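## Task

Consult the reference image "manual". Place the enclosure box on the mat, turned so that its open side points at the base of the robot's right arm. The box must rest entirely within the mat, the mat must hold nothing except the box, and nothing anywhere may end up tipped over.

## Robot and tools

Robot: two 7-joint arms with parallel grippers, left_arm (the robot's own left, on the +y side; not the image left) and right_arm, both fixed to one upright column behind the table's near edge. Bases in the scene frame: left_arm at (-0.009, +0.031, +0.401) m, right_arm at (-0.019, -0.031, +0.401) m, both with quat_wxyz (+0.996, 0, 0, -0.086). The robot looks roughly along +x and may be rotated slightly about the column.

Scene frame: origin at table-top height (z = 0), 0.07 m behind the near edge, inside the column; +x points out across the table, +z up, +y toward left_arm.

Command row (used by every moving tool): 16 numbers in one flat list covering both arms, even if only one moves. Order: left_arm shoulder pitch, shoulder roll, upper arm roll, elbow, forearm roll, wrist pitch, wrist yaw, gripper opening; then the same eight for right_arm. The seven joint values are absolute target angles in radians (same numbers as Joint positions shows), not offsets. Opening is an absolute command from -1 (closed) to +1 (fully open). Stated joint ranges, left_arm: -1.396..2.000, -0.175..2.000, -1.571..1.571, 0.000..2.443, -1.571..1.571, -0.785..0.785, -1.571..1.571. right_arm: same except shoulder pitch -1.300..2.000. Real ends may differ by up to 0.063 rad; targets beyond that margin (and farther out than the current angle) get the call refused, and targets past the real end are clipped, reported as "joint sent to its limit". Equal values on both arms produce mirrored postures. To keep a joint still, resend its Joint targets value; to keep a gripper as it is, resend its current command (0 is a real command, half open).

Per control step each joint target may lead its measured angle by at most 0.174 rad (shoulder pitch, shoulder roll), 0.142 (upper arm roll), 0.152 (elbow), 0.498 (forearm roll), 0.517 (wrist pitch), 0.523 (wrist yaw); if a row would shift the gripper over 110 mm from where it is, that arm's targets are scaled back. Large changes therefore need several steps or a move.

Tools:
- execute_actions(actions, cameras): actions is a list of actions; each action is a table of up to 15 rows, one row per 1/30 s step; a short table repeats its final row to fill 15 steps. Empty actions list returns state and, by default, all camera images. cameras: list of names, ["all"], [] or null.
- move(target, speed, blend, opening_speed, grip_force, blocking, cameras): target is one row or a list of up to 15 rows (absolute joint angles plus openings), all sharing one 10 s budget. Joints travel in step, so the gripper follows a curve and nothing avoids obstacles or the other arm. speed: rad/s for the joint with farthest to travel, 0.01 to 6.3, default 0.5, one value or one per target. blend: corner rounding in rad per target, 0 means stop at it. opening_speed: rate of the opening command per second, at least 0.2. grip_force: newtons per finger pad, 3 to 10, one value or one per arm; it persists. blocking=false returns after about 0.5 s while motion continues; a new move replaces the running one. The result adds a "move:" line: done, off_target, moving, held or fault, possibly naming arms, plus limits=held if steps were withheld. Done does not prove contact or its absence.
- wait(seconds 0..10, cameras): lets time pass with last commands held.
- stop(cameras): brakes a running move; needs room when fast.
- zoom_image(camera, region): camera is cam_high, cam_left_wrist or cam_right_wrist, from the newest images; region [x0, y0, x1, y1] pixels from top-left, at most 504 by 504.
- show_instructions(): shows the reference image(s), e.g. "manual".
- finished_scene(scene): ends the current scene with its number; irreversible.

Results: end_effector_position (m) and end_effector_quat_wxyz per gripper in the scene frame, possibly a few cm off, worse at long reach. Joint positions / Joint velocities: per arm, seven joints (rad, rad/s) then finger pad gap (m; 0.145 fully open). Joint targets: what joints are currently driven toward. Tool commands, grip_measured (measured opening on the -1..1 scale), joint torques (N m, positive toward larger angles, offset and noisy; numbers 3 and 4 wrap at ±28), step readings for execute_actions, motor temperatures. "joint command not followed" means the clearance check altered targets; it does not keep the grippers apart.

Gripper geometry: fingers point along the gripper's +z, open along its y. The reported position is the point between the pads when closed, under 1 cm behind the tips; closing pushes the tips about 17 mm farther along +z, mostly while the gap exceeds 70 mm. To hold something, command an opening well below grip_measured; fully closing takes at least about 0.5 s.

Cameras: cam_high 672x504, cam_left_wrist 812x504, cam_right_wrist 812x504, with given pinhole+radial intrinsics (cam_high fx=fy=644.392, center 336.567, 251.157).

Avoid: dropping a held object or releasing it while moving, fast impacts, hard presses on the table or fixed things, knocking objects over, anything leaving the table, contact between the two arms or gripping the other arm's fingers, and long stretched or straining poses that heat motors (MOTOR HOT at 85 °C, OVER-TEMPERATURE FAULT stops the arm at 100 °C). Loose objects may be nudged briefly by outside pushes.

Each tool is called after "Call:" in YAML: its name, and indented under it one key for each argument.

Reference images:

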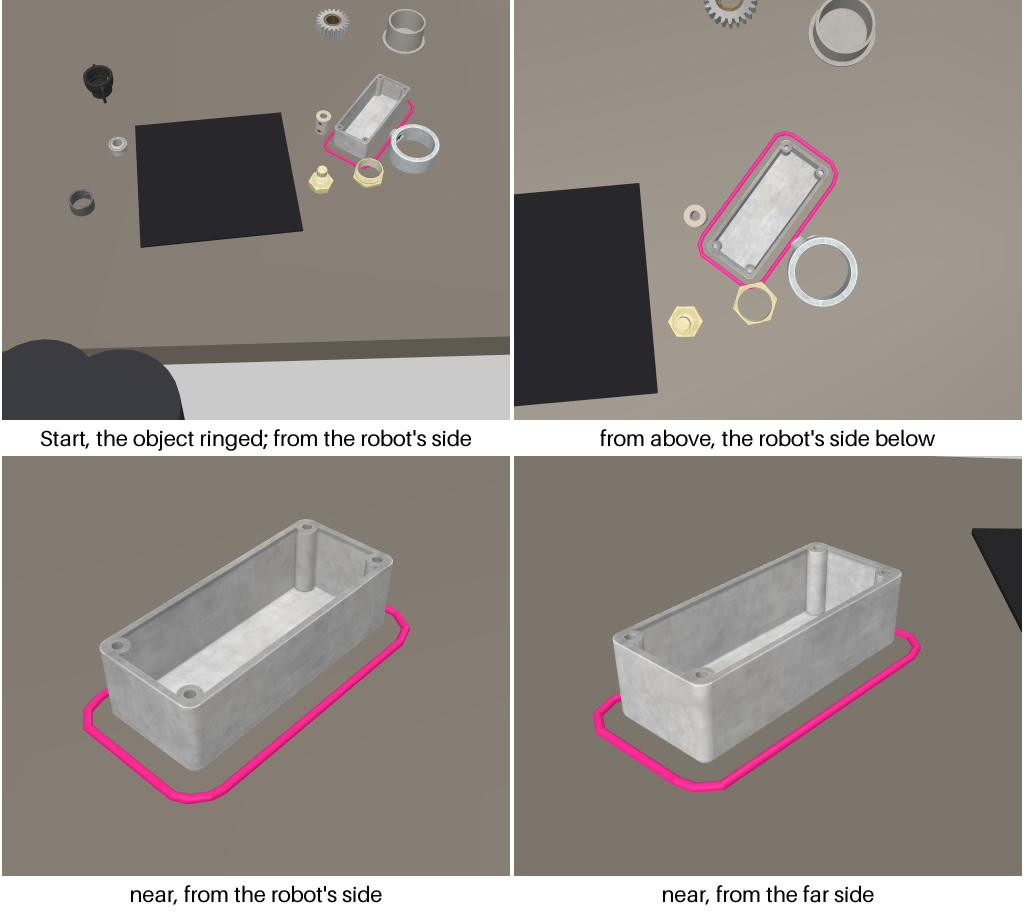

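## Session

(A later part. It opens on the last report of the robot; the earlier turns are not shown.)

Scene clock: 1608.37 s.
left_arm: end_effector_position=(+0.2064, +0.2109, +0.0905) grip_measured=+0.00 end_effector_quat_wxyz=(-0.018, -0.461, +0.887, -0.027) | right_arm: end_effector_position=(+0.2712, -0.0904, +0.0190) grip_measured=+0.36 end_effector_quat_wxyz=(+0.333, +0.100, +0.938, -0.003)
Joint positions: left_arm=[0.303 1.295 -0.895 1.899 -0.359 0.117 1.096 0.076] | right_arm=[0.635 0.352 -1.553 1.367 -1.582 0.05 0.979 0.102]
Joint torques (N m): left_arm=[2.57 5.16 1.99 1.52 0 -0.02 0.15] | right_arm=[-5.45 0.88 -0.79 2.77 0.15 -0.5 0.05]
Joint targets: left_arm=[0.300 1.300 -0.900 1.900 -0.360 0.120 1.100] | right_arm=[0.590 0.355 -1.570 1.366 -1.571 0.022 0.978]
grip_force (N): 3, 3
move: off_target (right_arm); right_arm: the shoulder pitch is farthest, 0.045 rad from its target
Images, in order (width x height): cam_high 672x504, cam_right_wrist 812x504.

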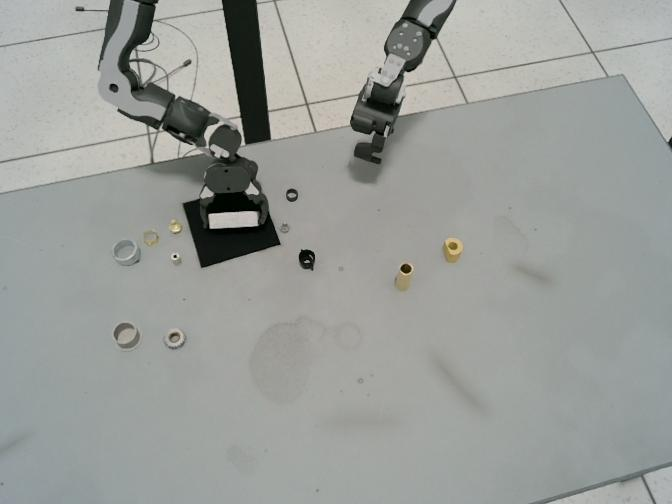

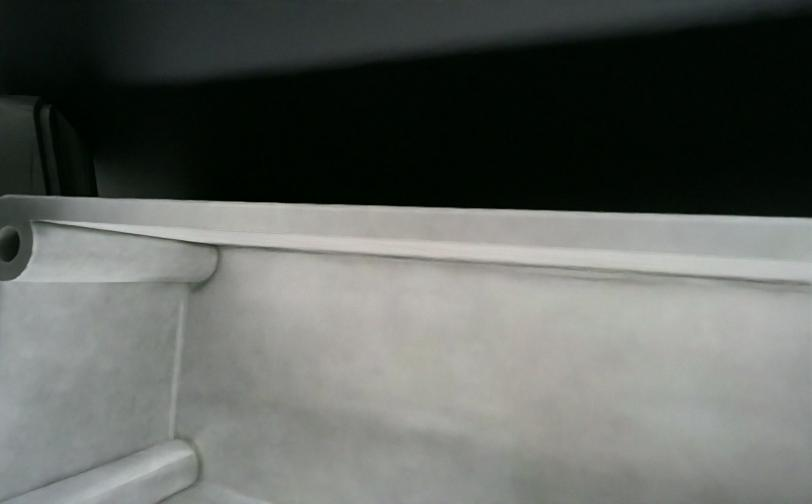

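Call:
move:
  target:
    - [0.3,1.3,-0.9,1.9,-0.36,0.12,1.1,0,0.735,0.36,-1.571,1.39,-1.57,0.022,0.98,-1]
    - [0.3,1.3,-0.9,1.9,-0.36,0.12,1.1,0,0.78,0.245,-1.571,1.14,-1.60,0.022,0.96,-1]
  speed: [0.2,0.15]
  grip_force: 10
  cameras: ["cam_high","cam_right_wrist"]

Call:
zoom_image:
  camera: "cam_high"
  region: [180, 160, 300, 280]

Scene clock: 1621.73 s.
left_arm: end_effector_position=(+0.2064, +0.2109, +0.0905) grip_measured=+0.00 end_effector_quat_wxyz=(-0.018, -0.461, +0.887, -0.027) | right_arm: end_effector_position=(+0.3290, -0.1101, +0.0350) grip_measured=+0.35 end_effector_quat_wxyz=(+0.375, +0.093, +0.920, -0.063)
Joint positions: left_arm=[0.303 1.295 -0.895 1.899 -0.359 0.117 1.096 0.076] | right_arm=[0.772 0.247 -1.581 1.143 -1.57 0.015 0.964 0.102]
Joint torques (N m): left_arm=[2.73 5.1 1.92 1.52 0 -0.04 0.16] | right_arm=[9.8 -0.59 1.62 1.74 -0.42 0.2 -0.03]
Joint targets: left_arm=[0.300 1.300 -0.900 1.900 -0.360 0.120 1.100] | right_arm=[0.780 0.245 -1.586 1.140 -1.577 0.012 0.959]
joint sent to its limit (right arm) — joint 5 (forearm roll), lower limit.
move: off_target (right_arm); right_arm: the forearm roll is farthest, 0.030 rad from its target
Images, in order (width x height): cam_high 672x504, cam_right_wrist 812x504.

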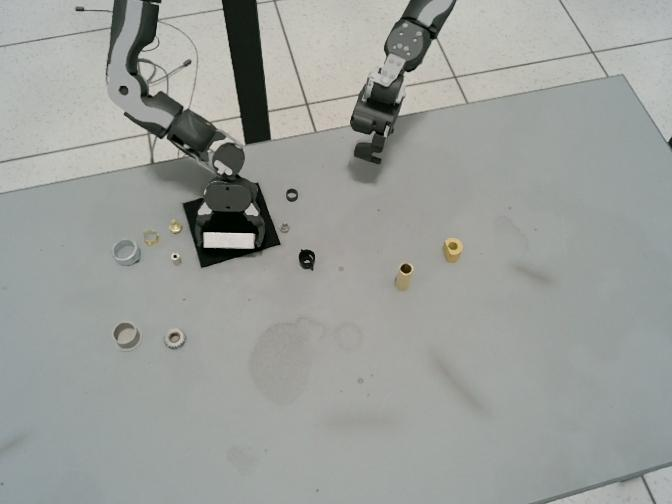

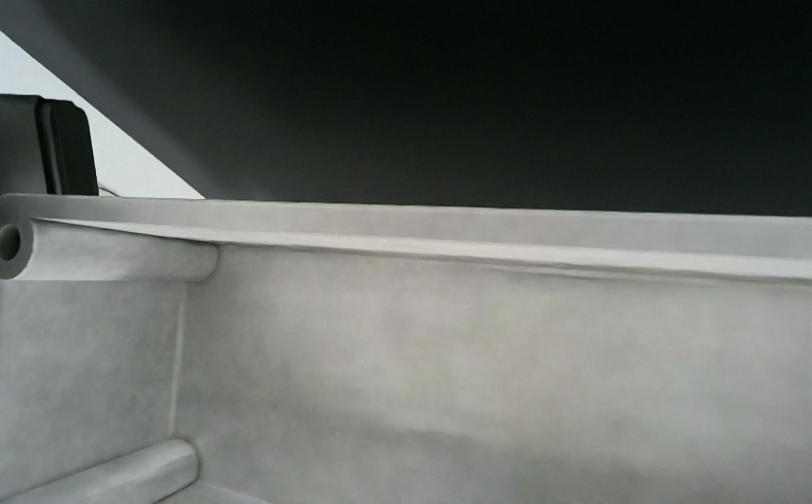

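Scaled by 4.200 from the camera's 672x504 image, which has a finer 960x720 frame.

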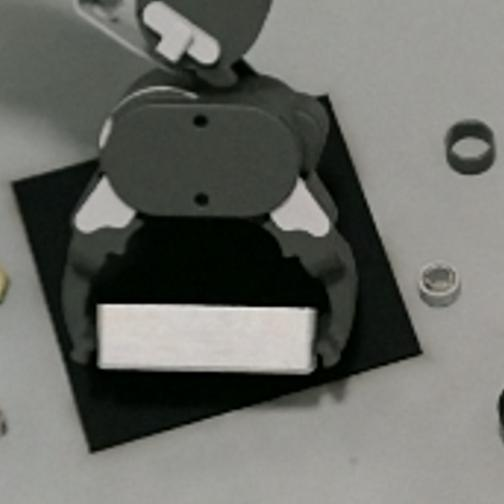

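Call:
move:
  target:
    - [0.3,1.3,-0.9,1.9,-0.36,0.12,1.1,0,0.762,0.285,-1.571,1.215,-1.57,0.022,0.98,0.0]
    - [0.3,1.3,-0.9,1.9,-0.36,0.12,1.1,0,0.735,0.22,-1.571,1.09,-1.57,0.022,1.0,0.0]
    - [0.3,1.3,-0.9,1.9,-0.36,0.12,1.1,0,0.605,0.335,-1.571,1.29,-1.57,0.022,1.0,0.0]
  speed: [0.15,0.1,0.15]
  grip_force: 3
  cameras: ["cam_high","cam_right_wrist"]

Call:
zoom_image:
  camera: "cam_high"
  region: [180, 160, 300, 280]

Scene clock: 1636.17 s.
left_arm: end_effector_position=(+0.2064, +0.2109, +0.0905) grip_measured=+0.00 end_effector_quat_wxyz=(-0.018, -0.461, +0.887, -0.027) | right_arm: end_effector_position=(+0.2846, -0.1086, +0.0170) grip_measured=+0.36 end_effector_quat_wxyz=(+0.343, +0.123, +0.930, -0.037)
Joint positions: left_arm=[0.303 1.295 -0.895 1.899 -0.359 0.117 1.096 0.076] | right_arm=[0.651 0.333 -1.541 1.29 -1.582 0.066 0.997 0.102]
Joint torques (N m): left_arm=[2.57 5.24 1.99 1.58 0.01 -0.01 0.16] | right_arm=[-5.31 0.65 -0.66 2.61 0.05 -0.66 0.15]
Joint targets: left_arm=[0.300 1.300 -0.900 1.900 -0.360 0.120 1.100] | right_arm=[0.605 0.335 -1.557 1.289 -1.574 0.032 1.000]
grip_force (N): 3, 3
move: off_target (right_arm); right_arm: the shoulder pitch is farthest, 0.046 rad from its target
Images, in order (width x height): cam_high 672x504, cam_right_wrist 812x504.

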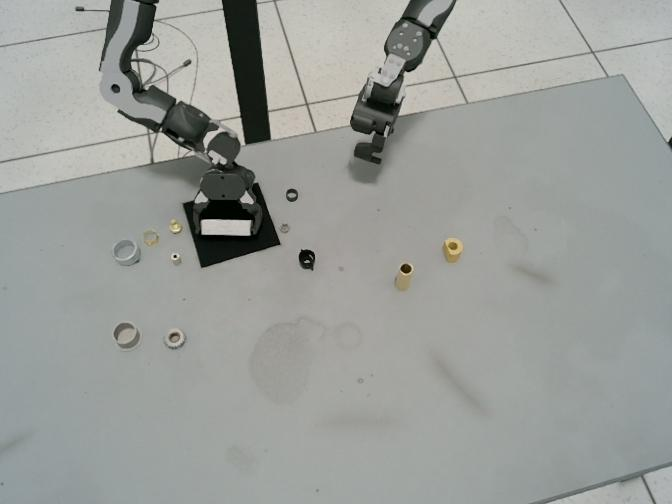

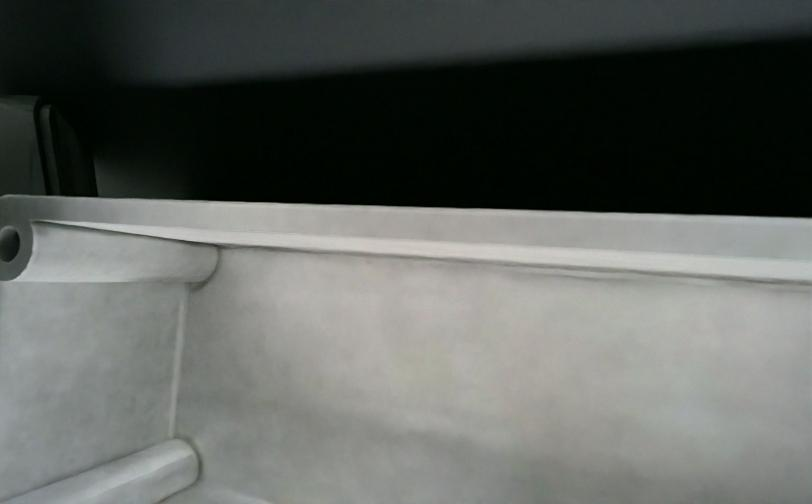

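Scaled by 4.200 from the camera's 672x504 image, which has a finer 960x720 frame.

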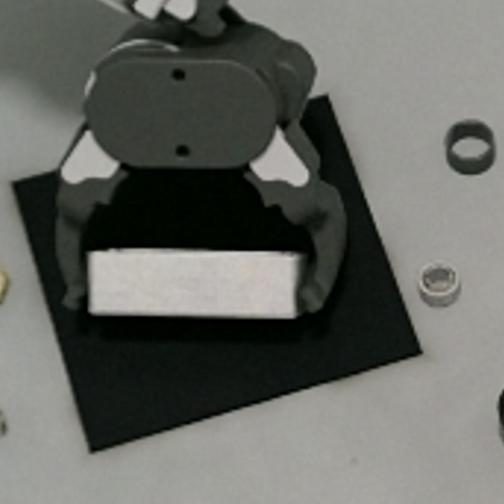

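Call:
move:
  target:
    - [0.3,1.3,-0.9,1.9,-0.36,0.12,1.1,0,0.71,0.42,-1.571,1.5,-1.4,-0.05,1.05,-1]
    - [0.3,1.3,-0.9,1.9,-0.36,0.12,1.1,0,0.93,0.27,-1.435,1.18,-0.48,-0.65,1.37,-1]
    - [0.3,1.3,-0.9,1.9,-0.36,0.12,1.1,0,0.8667,0.16,-1.4351,0.956,-0.57,-0.682,1.281,-1]
  speed: [0.3,0.3,0.15]
  grip_force: 10
  blend: [0.05,0.03,0]
  cameras: ["cam_high","cam_right_wrist"]

Call:
zoom_image:
  camera: "cam_high"
  region: [180, 160, 300, 280]

Scene clock: 1658.47 s.
left_arm: end_effector_position=(+0.2064, +0.2109, +0.0905) grip_measured=+0.00 end_effector_quat_wxyz=(-0.018, -0.461, +0.887, -0.027) | right_arm: end_effector_position=(+0.2316, -0.0794, +0.0207) grip_measured=+0.35 end_effector_quat_wxyz=(-0.124, +0.114, +0.986, +0.006)
Joint positions: left_arm=[0.303 1.295 -0.895 1.899 -0.359 0.117 1.096 0.076] | right_arm=[0.871 0.162 -1.457 0.959 -0.574 -0.677 1.286 0.102]
Joint torques (N m): left_arm=[2.57 5.29 1.95 1.57 -0.02 -0.03 0.18] | right_arm=[7.45 -0.7 3.92 1.63 0.13 -0.01 -0.06]
Joint targets: left_arm=[0.300 1.300 -0.900 1.900 -0.360 0.120 1.100] | right_arm=[0.867 0.160 -1.449 0.956 -0.576 -0.682 1.281]
move: off_target (right_arm); right_arm: the upper arm roll is farthest, 0.022 rad from its target
Images, in order (width x height): cam_high 672x504, cam_right_wrist 812x504.

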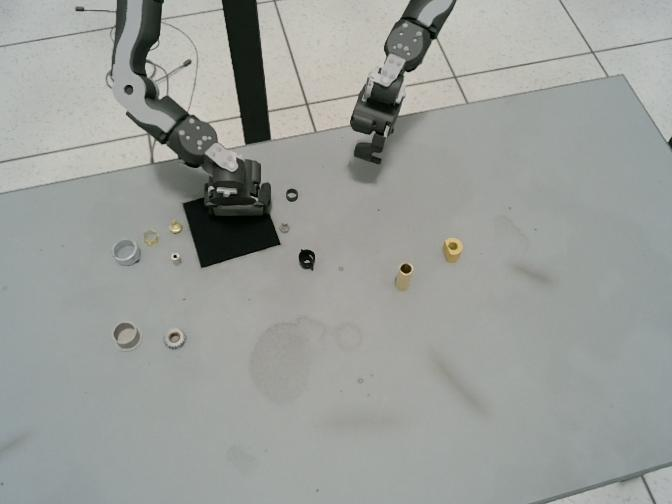

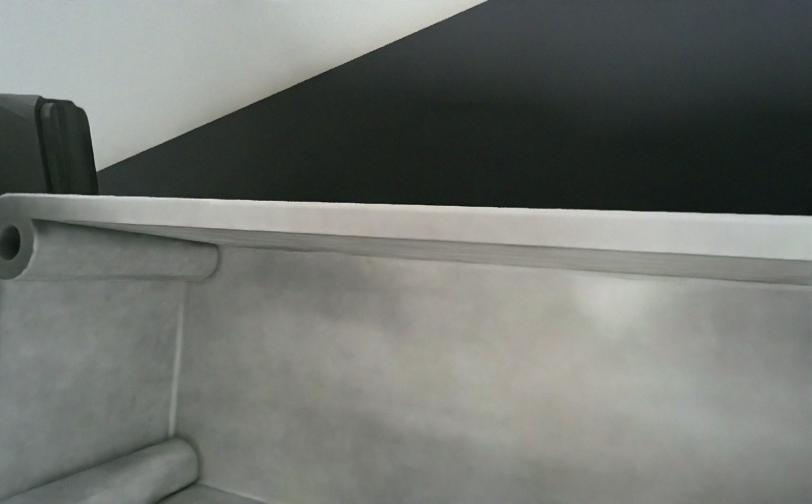

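Scaled by 4.200 from the camera's 672x504 image, which has a finer 960x720 frame.

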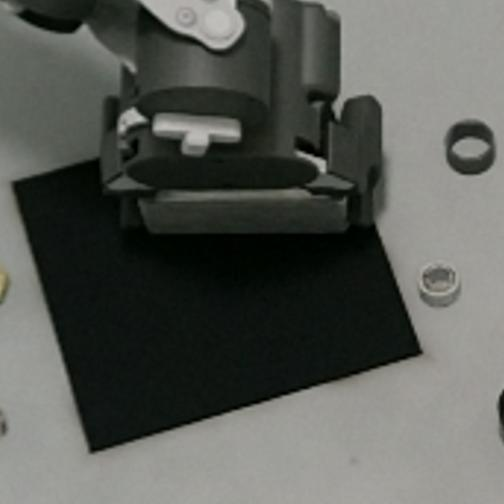

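Call:
move:
  target:
    - [0.3,1.3,-0.9,1.9,-0.36,0.12,1.1,0,0.862,0.14,-1.4351,0.915,-0.575,-0.685,1.265,-1]
    - [0.3,1.3,-0.9,1.9,-0.36,0.12,1.1,0,0.862,0.14,-1.4351,0.915,-0.575,-0.685,1.265,0.62]
    - [0.3,1.3,-0.9,1.9,-0.36,0.12,1.1,0,0.945,0.125,-1.571,0.81,-0.328,-0.77,1.28,0.62]
  speed: [0.08,0.1,0.15]
  opening_speed: 0.4
  cameras: ["cam_high","cam_right_wrist"]

Call:
zoom_image:
  camera: "cam_high"
  region: [180, 160, 300, 280]

Scene clock: 1677.67 s.
left_arm: end_effector_position=(+0.2064, +0.2109, +0.0905) grip_measured=+0.00 end_effector_quat_wxyz=(-0.018, -0.461, +0.887, -0.027) | right_arm: end_effector_position=(+0.2262, -0.0796, +0.0222) grip_measured=+0.62 end_effector_quat_wxyz=(-0.193, +0.134, +0.972, +0.030)
Joint positions: left_arm=[0.303 1.295 -0.895 1.899 -0.359 0.117 1.096 0.076] | right_arm=[0.938 0.127 -1.566 0.813 -0.332 -0.763 1.275 0.12]
Joint torques (N m): left_arm=[2.65 5.16 1.98 1.51 -0.01 -0.04 0.16] | right_arm=[10.91 -0.62 1.2 1.2 0.29 -0.04 0.24]
Joint targets: left_arm=[0.300 1.300 -0.900 1.900 -0.360 0.120 1.100] | right_arm=[0.945 0.125 -1.571 0.810 -0.329 -0.768 1.280]
joint sent to its limit (right arm) — joint 6 (wrist pitch), lower limit.
move: done
Images, in order (width x height): cam_high 672x504, cam_right_wrist 812x504.

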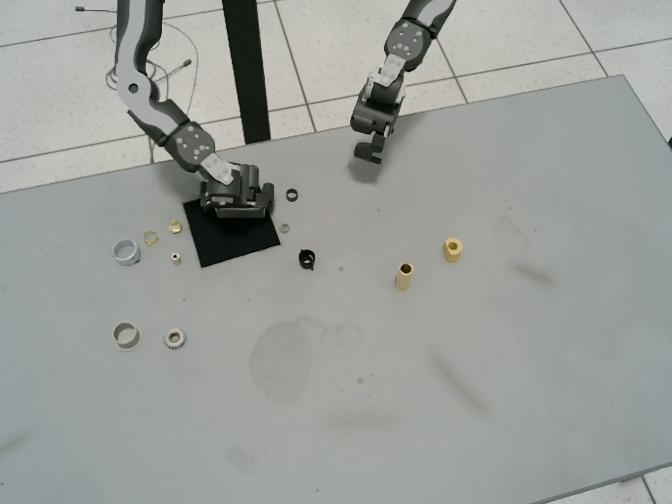

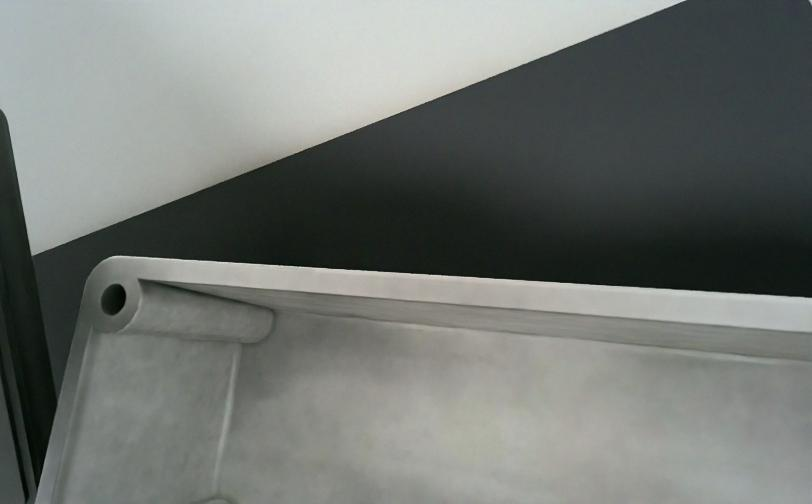

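Scaled by 4.200 from the camera's 672x504 image, which has a finer 960x720 frame.

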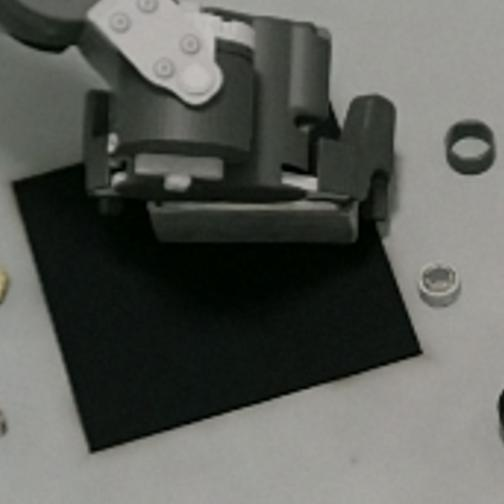

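Call:
move:
  target: [0.3,1.3,-0.9,1.9,-0.36,0.12,1.1,0,0.945,0.125,-1.571,0.81,-0.328,-0.77,1.28,0]
  speed: 0.1
  opening_speed: 0.5

Call:
move:
  target:
    - [0.3,1.3,-0.9,1.9,-0.36,0.12,1.1,0,0.972,0.18,-1.5,0.93,-0.40,-0.74,1.29,-1]
    - [0.3,1.3,-0.9,1.9,-0.36,0.12,1.1,0,0.93,0.25,-1.435,1.2,-0.48,-0.65,1.37,-1]
    - [0.3,1.3,-0.9,1.9,-0.36,0.12,1.1,0,0.72,0.42,-1.571,1.52,-1.5,0.0,1.0,-1]
    - [0.3,1.3,-0.9,1.9,-0.36,0.12,1.1,0,0.77,0.33,-1.571,1.31,-1.59,0.022,1.0,-1]
  speed: [0.15,0.3,0.4,0.3]
  grip_force: 10
  blend: [0.03,0.05,0.05,0]
  cameras: ["cam_high","cam_right_wrist"]

Call:
zoom_image:
  camera: "cam_high"
  region: [180, 160, 300, 280]

Scene clock: 1693.57 s.
left_arm: end_effector_position=(+0.2064, +0.2109, +0.0905) grip_measured=+0.00 end_effector_quat_wxyz=(-0.018, -0.461, +0.887, -0.027) | right_arm: end_effector_position=(+0.2260, -0.0787, +0.0227) grip_measured=+0.36 end_effector_quat_wxyz=(-0.194, +0.133, +0.971, +0.032)
Joint positions: left_arm=[0.303 1.295 -0.895 1.899 -0.359 0.117 1.096 0.076] | right_arm=[0.938 0.126 -1.566 0.813 -0.327 -0.764 1.275 0.102]
Joint torques (N m): left_arm=[2.65 5.18 2.04 1.52 0 -0.02 0.13] | right_arm=[10.83 -0.41 1.26 1.21 0.19 0.01 0.2]
Joint targets: left_arm=[0.300 1.300 -0.900 1.900 -0.360 0.120 1.100] | right_arm=[0.945 0.125 -1.571 0.810 -0.328 -0.768 1.279]
joint sent to its limit (right arm) — joint 6 (wrist pitch), lower limit.
move: done

Scene clock: 1698.80 s.
left_arm: end_effector_position=(+0.2064, +0.2109, +0.0905) grip_measured=+0.00 end_effector_quat_wxyz=(-0.018, -0.461, +0.887, -0.027) | right_arm: end_effector_position=(+0.3144, -0.1070, +0.0482) grip_measured=+0.36 end_effector_quat_wxyz=(+0.372, +0.088, +0.923, -0.041)
Joint positions: left_arm=[0.303 1.295 -0.895 1.899 -0.359 0.117 1.096 0.076] | right_arm=[0.764 0.332 -1.566 1.313 -1.57 0.004 1.004 0.102]
Joint torques (N m): left_arm=[2.73 5.16 1.99 1.52 -0.02 -0.01 0.17] | right_arm=[9.09 -0.22 1.76 1.95 -0.44 0.51 0.01]
Joint targets: left_arm=[0.300 1.300 -0.900 1.900 -0.360 0.120 1.100] | right_arm=[0.770 0.330 -1.571 1.310 -1.577 0.012 1.000]
joint sent to its limit (right arm) — joint 5 (forearm roll), lower limit.
move: off_target (right_arm); right_arm: the forearm roll is farthest, 0.020 rad from its target
Images, in order (width x height): cam_high 672x504, cam_right_wrist 812x504.

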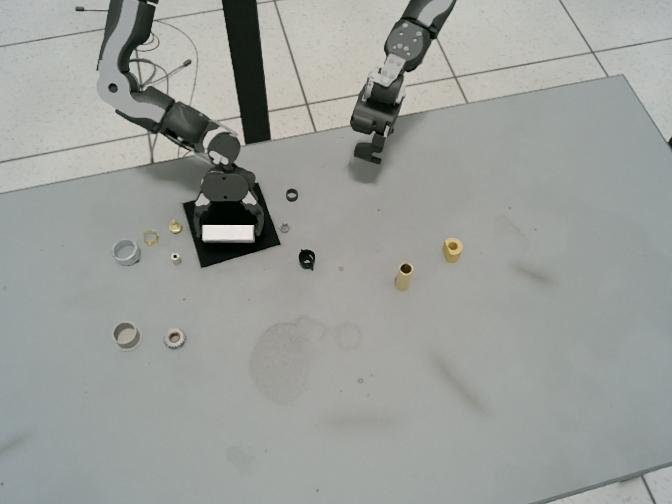

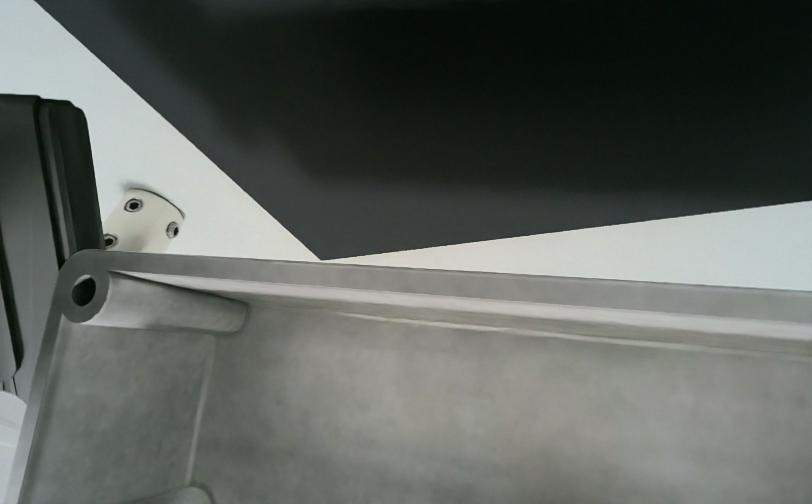

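Scaled by 4.200 from the camera's 672x504 image, which has a finer 960x720 frame.

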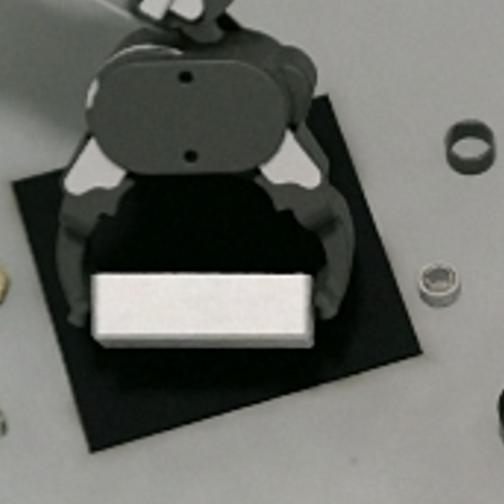

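Call:
move:
  target:
    - [0.3,1.3,-0.9,1.9,-0.36,0.12,1.1,0,0.742,0.25,-1.571,1.16,-1.57,0.022,0.98,-1]
    - [0.3,1.3,-0.9,1.9,-0.36,0.12,1.1,0,0.670,0.34,-1.571,1.31,-1.57,0.022,0.98,-1]
  speed: [0.1,0.08]
  grip_force: 8
  cameras: ["cam_high","cam_right_wrist"]

Call:
zoom_image:
  camera: "cam_high"
  region: [180, 160, 300, 280]

Scene clock: 1709.83 s.
left_arm: end_effector_position=(+0.2064, +0.2109, +0.0905) grip_measured=+0.00 end_effector_quat_wxyz=(-0.018, -0.461, +0.887, -0.027) | right_arm: end_effector_position=(+0.2878, -0.1046, +0.0216) grip_measured=+0.36 end_effector_quat_wxyz=(+0.345, +0.095, +0.933, -0.033)
Joint positions: left_arm=[0.303 1.295 -0.895 1.899 -0.359 0.117 1.096 0.076] | right_arm=[0.679 0.338 -1.566 1.305 -1.582 0.032 0.984 0.102]
Joint torques (N m): left_arm=[2.55 5.13 2.11 1.54 -0.02 -0.01 0.13] | right_arm=[4.31 0.59 1.5 3.58 0.03 0.24 -0.01]
Joint targets: left_arm=[0.300 1.300 -0.900 1.900 -0.360 0.120 1.100] | right_arm=[0.670 0.340 -1.571 1.310 -1.575 0.031 0.980]
grip_force (N): 8, 8
move: off_target (right_arm); right_arm: the forearm roll is farthest, 0.012 rad from its target
Images, in order (width x height): cam_high 672x504, cam_right_wrist 812x504.

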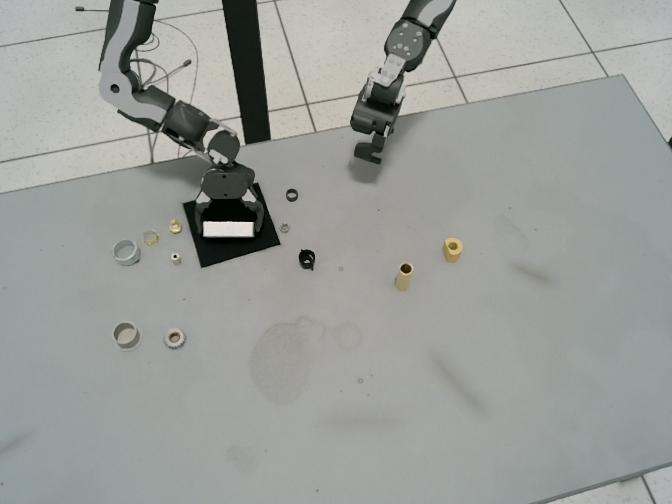

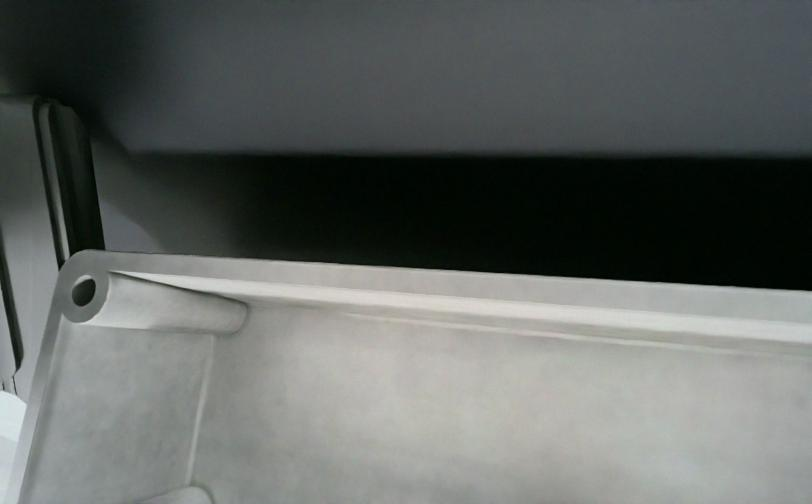

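Scaled by 4.200 from the camera's 672x504 image, which has a finer 960x720 frame.

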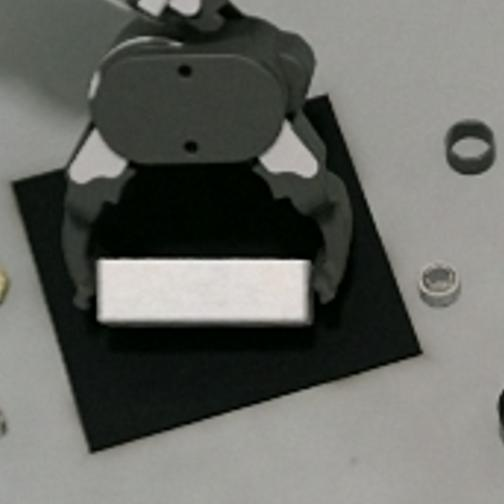

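Call:
move:
  target:
    - [0.3,1.3,-0.9,1.9,-0.36,0.12,1.1,0,0.60,0.395,-1.571,1.39,-1.57,0.022,0.98,0]
  speed: [0.06]
  grip_force: 3
  cameras: ["cam_high","cam_right_wrist"]

Call:
zoom_image:
  camera: "cam_high"
  region: [180, 160, 300, 280]

Scene clock: 1717.77 s.
left_arm: end_effector_position=(+0.2064, +0.2109, +0.0905) grip_measured=+0.00 end_effector_quat_wxyz=(-0.018, -0.461, +0.887, -0.027) | right_arm: end_effector_position=(+0.2666, -0.1051, +0.0173) grip_measured=+0.37 end_effector_quat_wxyz=(+0.326, +0.102, +0.940, -0.019)
Joint positions: left_arm=[0.303 1.295 -0.895 1.899 -0.359 0.117 1.096 0.076] | right_arm=[0.628 0.392 -1.546 1.39 -1.582 0.035 0.993 0.102]
Joint torques (N m): left_arm=[2.65 5.24 1.94 1.51 -0.02 -0.01 0.15] | right_arm=[-1.15 0.91 0.38 2.96 0.11 -0.07 -0.03]
Joint targets: left_arm=[0.300 1.300 -0.900 1.900 -0.360 0.120 1.100] | right_arm=[0.600 0.395 -1.557 1.390 -1.572 0.022 0.989]
grip_force (N): 3, 3
move: off_target (right_arm); right_arm: the shoulder pitch is farthest, 0.028 rad from its target
Images, in order (width x height): cam_high 672x504, cam_right_wrist 812x504.

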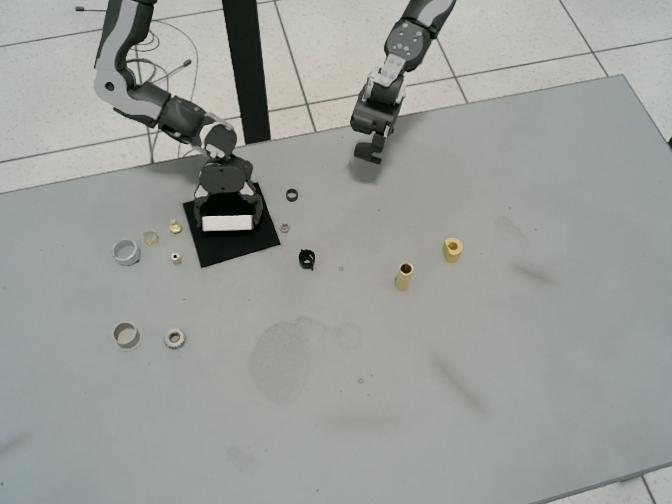

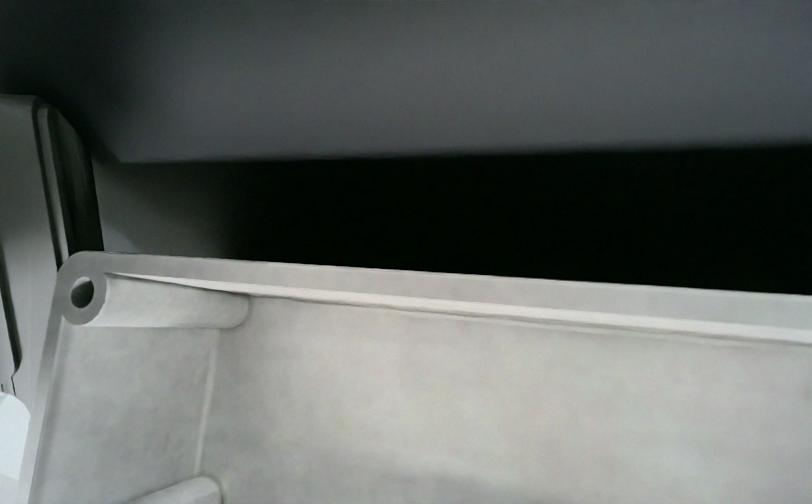

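Scaled by 4.200 from the camera's 672x504 image, which has a finer 960x720 frame.

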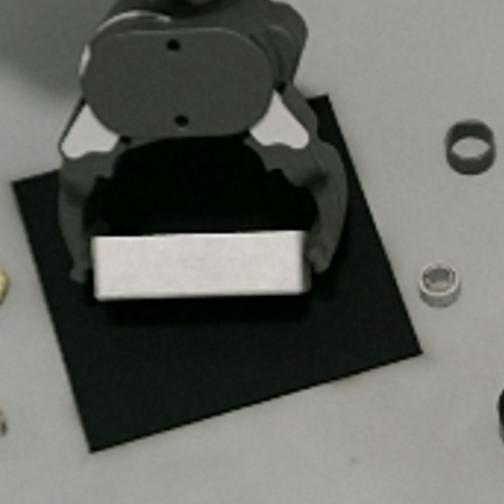

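Call:
move:
  target:
    - [0.3,1.3,-0.9,1.9,-0.36,0.12,1.1,0,0.735,0.36,-1.571,1.39,-1.57,0.022,0.98,-1]
    - [0.3,1.3,-0.9,1.9,-0.36,0.12,1.1,0,0.775,0.29,-1.571,1.21,-1.58,0.022,0.96,-1]
    - [0.3,1.3,-0.9,1.9,-0.36,0.12,1.1,0,0.75,0.24,-1.571,1.12,-1.58,0.022,0.96,-1]
  speed: [0.3,0.2,0.06]
  grip_force: 10
  blend: [0.03,0.01,0]
  cameras: ["cam_high","cam_right_wrist"]

Call:
zoom_image:
  camera: "cam_high"
  region: [180, 160, 300, 280]

Scene clock: 1734.40 s.
left_arm: end_effector_position=(+0.2064, +0.2109, +0.0905) grip_measured=+0.00 end_effector_quat_wxyz=(-0.018, -0.461, +0.887, -0.027) | right_arm: end_effector_position=(+0.3243, -0.1110, +0.0273) grip_measured=+0.36 end_effector_quat_wxyz=(+0.366, +0.095, +0.923, -0.065)
Joint positions: left_arm=[0.303 1.295 -0.895 1.899 -0.359 0.117 1.096 0.076] | right_arm=[0.755 0.242 -1.579 1.124 -1.568 0.015 0.956 0.102]
Joint torques (N m): left_arm=[2.65 5.18 2 1.5 -0.01 -0.02 0.16] | right_arm=[6.32 -0.49 1.57 1.68 -0.38 0.2 -0.02]
Joint targets: left_arm=[0.300 1.300 -0.900 1.900 -0.360 0.120 1.100] | right_arm=[0.750 0.240 -1.585 1.121 -1.574 0.012 0.951]
move: off_target (right_arm); right_arm: the forearm roll is farthest, 0.012 rad from its target
Images, in order (width x height): cam_high 672x504, cam_right_wrist 812x504.

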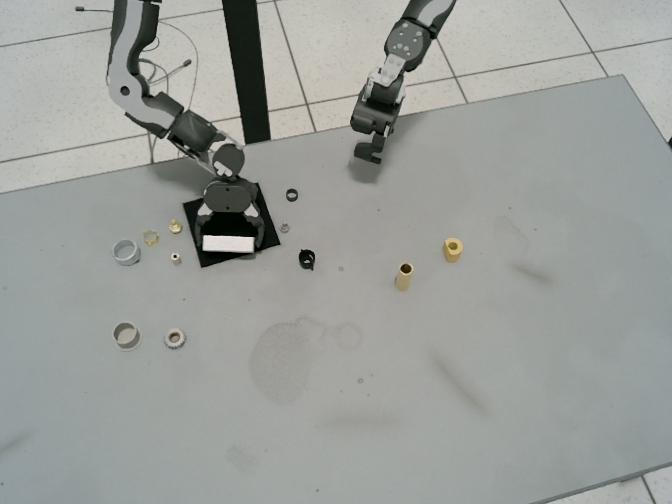

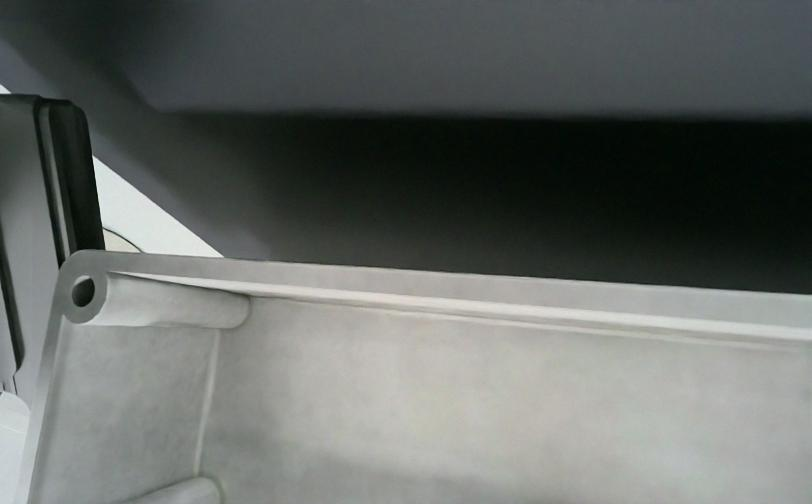

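Scaled by 4.200 from the camera's 672x504 image, which has a finer 960x720 frame.

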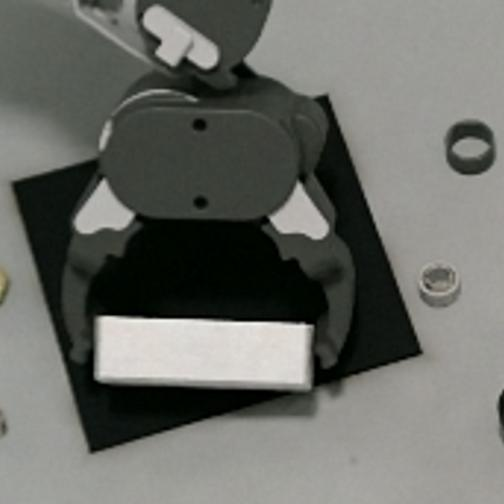

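Call:
move:
  target:
    - [0.3,1.3,-0.9,1.9,-0.36,0.12,1.1,0,0.737,0.292,-1.571,1.215,-1.58,0.022,0.93,-1]
    - [0.3,1.3,-0.9,1.9,-0.36,0.12,1.1,0,0.725,0.27,-1.571,1.165,-1.58,0.022,0.93,-1]
  speed: [0.15,0.05]
  cameras: ["cam_high"]

Call:
zoom_image:
  camera: "cam_high"
  region: [180, 160, 300, 280]

Scene clock: 1744.20 s.
left_arm: end_effector_position=(+0.2064, +0.2109, +0.0905) grip_measured=+0.00 end_effector_quat_wxyz=(-0.018, -0.461, +0.887, -0.027) | right_arm: end_effector_position=(+0.3138, -0.1065, +0.0227) grip_measured=+0.36 end_effector_quat_wxyz=(+0.359, +0.089, +0.928, -0.046)
Joint positions: left_arm=[0.303 1.295 -0.895 1.899 -0.359 0.117 1.096 0.076] | right_arm=[0.731 0.271 -1.578 1.17 -1.571 0.017 0.933 0.102]
Joint torques (N m): left_arm=[2.65 5.18 1.94 1.46 -0.02 -0.02 0.15] | right_arm=[5.68 -0.15 3.71 1.28 -0.37 0.46 0.01]
Joint targets: left_arm=[0.300 1.300 -0.900 1.900 -0.360 0.120 1.100] | right_arm=[0.725 0.270 -1.572 1.164 -1.577 0.023 0.930]
joint sent to its limit (right arm) — joint 5 (forearm roll), lower limit.
move: done; joint sent to its limit at target 1
Images, in order (width x height): cam_high 672x504.

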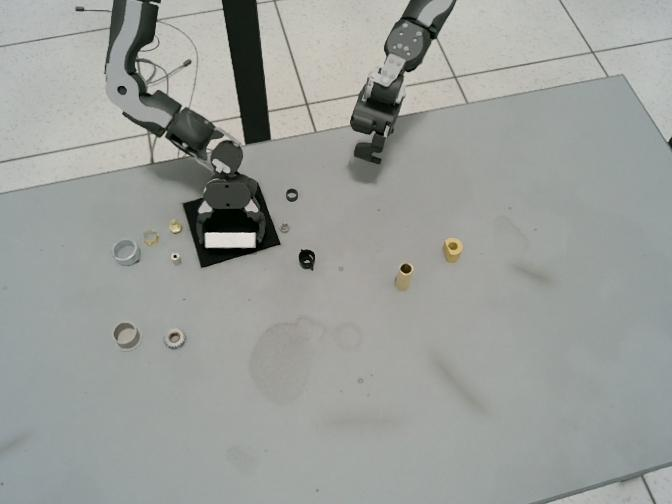

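Scaled by 4.200 from the camera's 672x504 image, which has a finer 960x720 frame.

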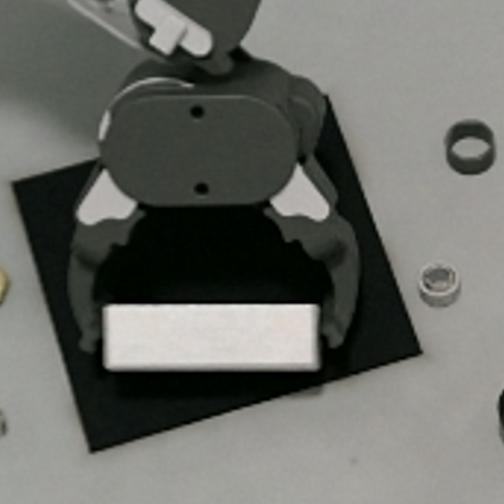

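Call:
move:
  target:
    - [0.3,1.3,-0.9,1.9,-0.36,0.12,1.1,0,0.705,0.272,-1.571,1.168,-1.58,0.022,0.93,-1]
    - [0.3,1.3,-0.9,1.9,-0.36,0.12,1.1,0,0.70,0.275,-1.571,1.17,-1.58,0.022,0.93,0.75]
  speed: [0.06,0.05]
  opening_speed: 1.0
  cameras: ["cam_high","cam_right_wrist"]

Call:
zoom_image:
  camera: "cam_high"
  region: [180, 160, 300, 280]

Scene clock: 1754.57 s.
left_arm: end_effector_position=(+0.2064, +0.2109, +0.0905) grip_measured=+0.00 end_effector_quat_wxyz=(-0.018, -0.461, +0.887, -0.027) | right_arm: end_effector_position=(+0.3089, -0.1093, +0.0187) grip_measured=+0.75 end_effector_quat_wxyz=(+0.360, +0.101, +0.926, -0.048)
Joint positions: left_arm=[0.303 1.295 -0.895 1.899 -0.359 0.117 1.096 0.076] | right_arm=[0.708 0.276 -1.569 1.172 -1.582 0.041 0.942 0.129]
Joint torques (N m): left_arm=[2.49 5.21 2.02 1.47 0 -0.02 0.15] | right_arm=[5.02 -0.3 2.17 2.18 -0.05 0.02 0.01]
Joint targets: left_arm=[0.300 1.300 -0.900 1.900 -0.360 0.120 1.100] | right_arm=[0.700 0.275 -1.570 1.170 -1.577 0.031 0.939]
joint sent to its limit (right arm) — joint 5 (forearm roll), lower limit.
move: off_target (right_arm); joint sent to its limit at target 1; target 2's new numbers were sent with right_arm's shoulder pitch 0.016 rad from that target; right_arm: the wrist pitch is farthest, 0.019 rad from its target
Images, in order (width x height): cam_high 672x504, cam_right_wrist 812x504.

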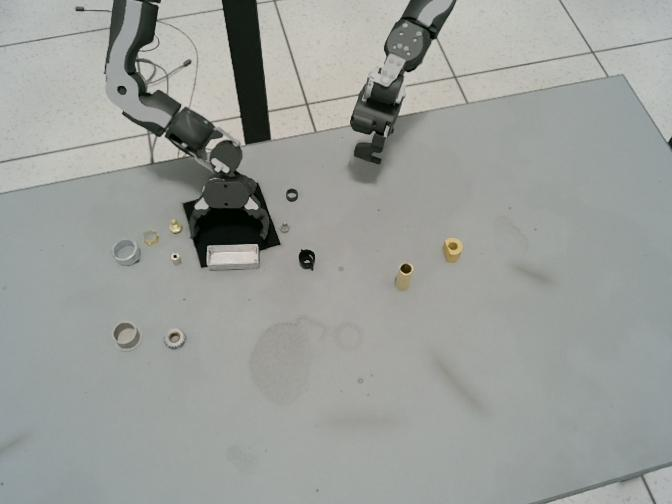

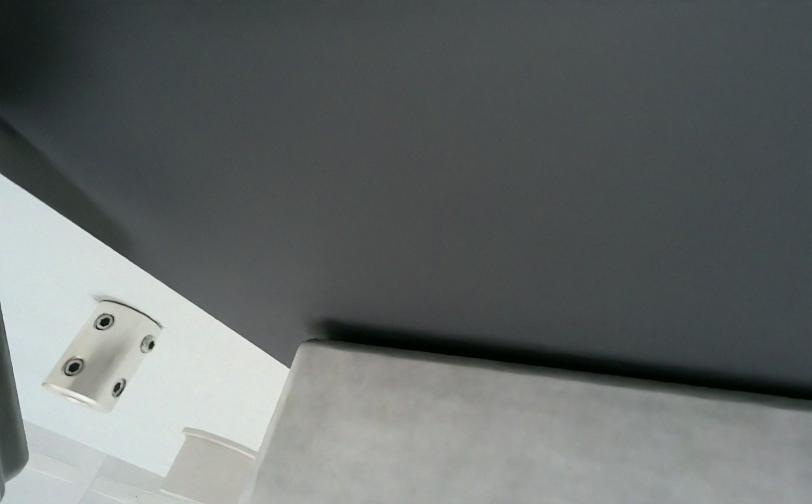

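Scaled by 4.200 from the camera's 672x504 image, which has a finer 960x720 frame.

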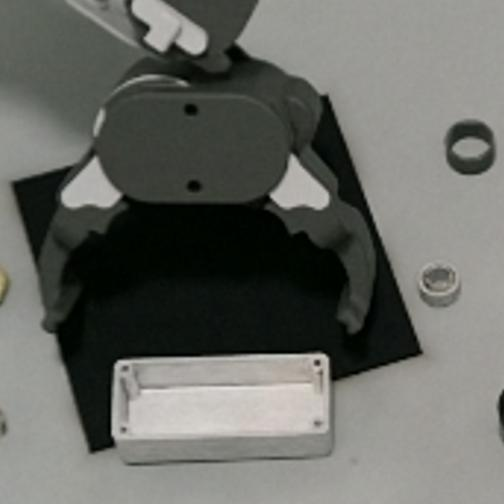

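Call:
move:
  target:
    - [0.3,1.3,-0.9,1.9,-0.36,0.12,1.1,0,0.74,0.48,-1.571,1.6,-1.4,-0.1,1.0,0.75]
    - [0.3,1.3,-0.9,1.9,-0.36,0.12,1.1,0,0.95,0.3,-1.432,1.2,-1.0,-0.6,1.07,0.9]
    - [0.3,1.3,-0.9,1.9,-0.36,0.12,1.1,0,0.96,0.12,-1.432,0.8,-1.04,-0.61,1.0,0.9]
  speed: [0.4,0.4,0.3]
  grip_force: 10
  blend: [0.03,0.05,0]
  cameras: ["cam_high"]

Call:
zoom_image:
  camera: "cam_high"
  region: [180, 160, 300, 280]

Scene clock: 1797.83 s.
left_arm: end_effector_position=(+0.2064, +0.2109, +0.0905) grip_measured=+0.00 end_effector_quat_wxyz=(-0.018, -0.461, +0.887, -0.027) | right_arm: end_effector_position=(+0.3268, -0.1159, +0.0336) grip_measured=+0.90 end_effector_quat_wxyz=(+0.085, +0.114, +0.989, -0.037)
Joint positions: left_arm=[0.303 1.295 -0.895 1.899 -0.359 0.117 1.096 0.076] | right_arm=[0.951 0.122 -1.437 0.804 -1.037 -0.615 0.996 0.139]
Joint torques (N m): left_arm=[2.57 5.05 1.96 1.43 -0.02 -0.01 0.15] | right_arm=[11.99 -0.46 3.32 1.46 -0.07 0.03 -0.03]
Joint targets: left_arm=[0.300 1.300 -0.900 1.900 -0.360 0.120 1.100] | right_arm=[0.960 0.120 -1.431 0.801 -1.040 -0.620 0.991]
move: done; blend cut to 0 rad at target 2; target 2's new numbers were sent with right_arm's wrist yaw 0.014 rad from that target
Images, in order (width x height): cam_high 672x504.

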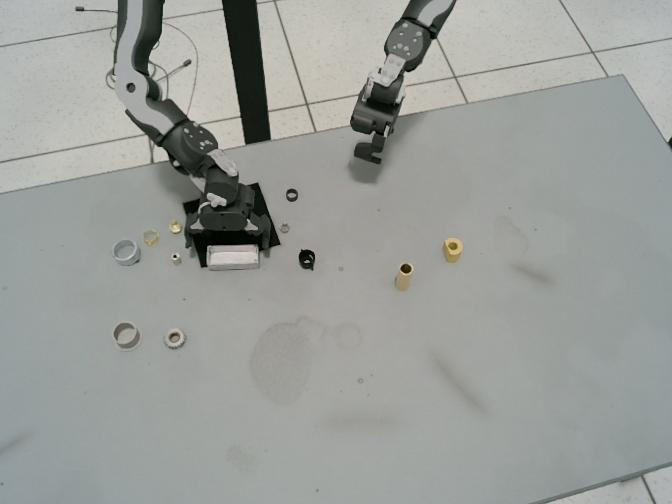

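Scaled by 4.200 from the camera's 672x504 image, which has a finer 960x720 frame.

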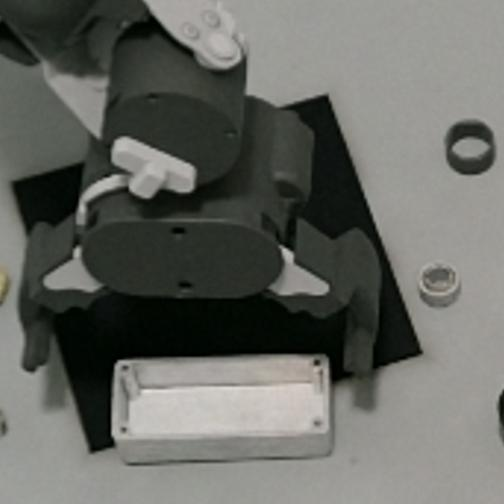

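Call:
move:
  target:
    - [0.3,1.3,-0.9,1.9,-0.36,0.12,1.1,0,0.938,-0.02,-1.432,0.583,-1.08,-0.64,0.93,0.9]
    - [0.3,1.3,-0.9,1.9,-0.36,0.12,1.1,0,0.938,-0.02,-1.432,0.583,-1.08,-0.64,0.93,0]
  speed: 0.25
  opening_speed: 0.5
  cameras: ["cam_high"]

Call:
zoom_image:
  camera: "cam_high"
  region: [180, 160, 300, 280]

Scene clock: 1809.80 s.
left_arm: end_effector_position=(+0.2064, +0.2109, +0.0905) grip_measured=+0.00 end_effector_quat_wxyz=(-0.018, -0.461, +0.887, -0.027) | right_arm: end_effector_position=(+0.3312, -0.1011, +0.0201) grip_measured=+0.36 end_effector_quat_wxyz=(+0.074, +0.123, +0.989, -0.044)
Joint positions: left_arm=[0.303 1.295 -0.895 1.899 -0.359 0.117 1.096 0.076] | right_arm=[0.944 -0.019 -1.437 0.586 -1.08 -0.635 0.935 0.102]
Joint torques (N m): left_arm=[2.65 5.05 1.99 1.44 -0.01 -0.01 0.14] | right_arm=[8.11 -0.75 2.65 1.29 -0.02 0.05 0.01]
Joint targets: left_arm=[0.300 1.300 -0.900 1.900 -0.360 0.120 1.100] | right_arm=[0.938 -0.020 -1.432 0.583 -1.080 -0.640 0.930]
move: done
Images, in order (width x height): cam_high 672x504.

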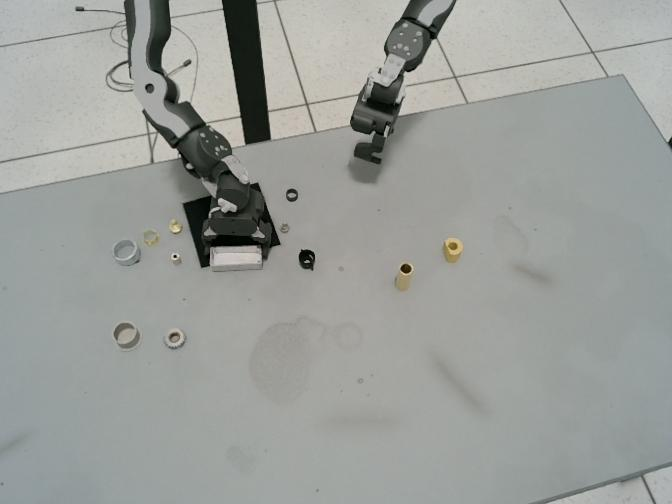

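Scaled by 4.200 from the camera's 672x504 image, which has a finer 960x720 frame.

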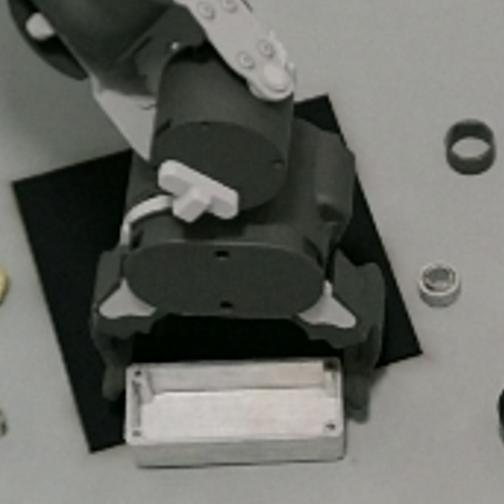

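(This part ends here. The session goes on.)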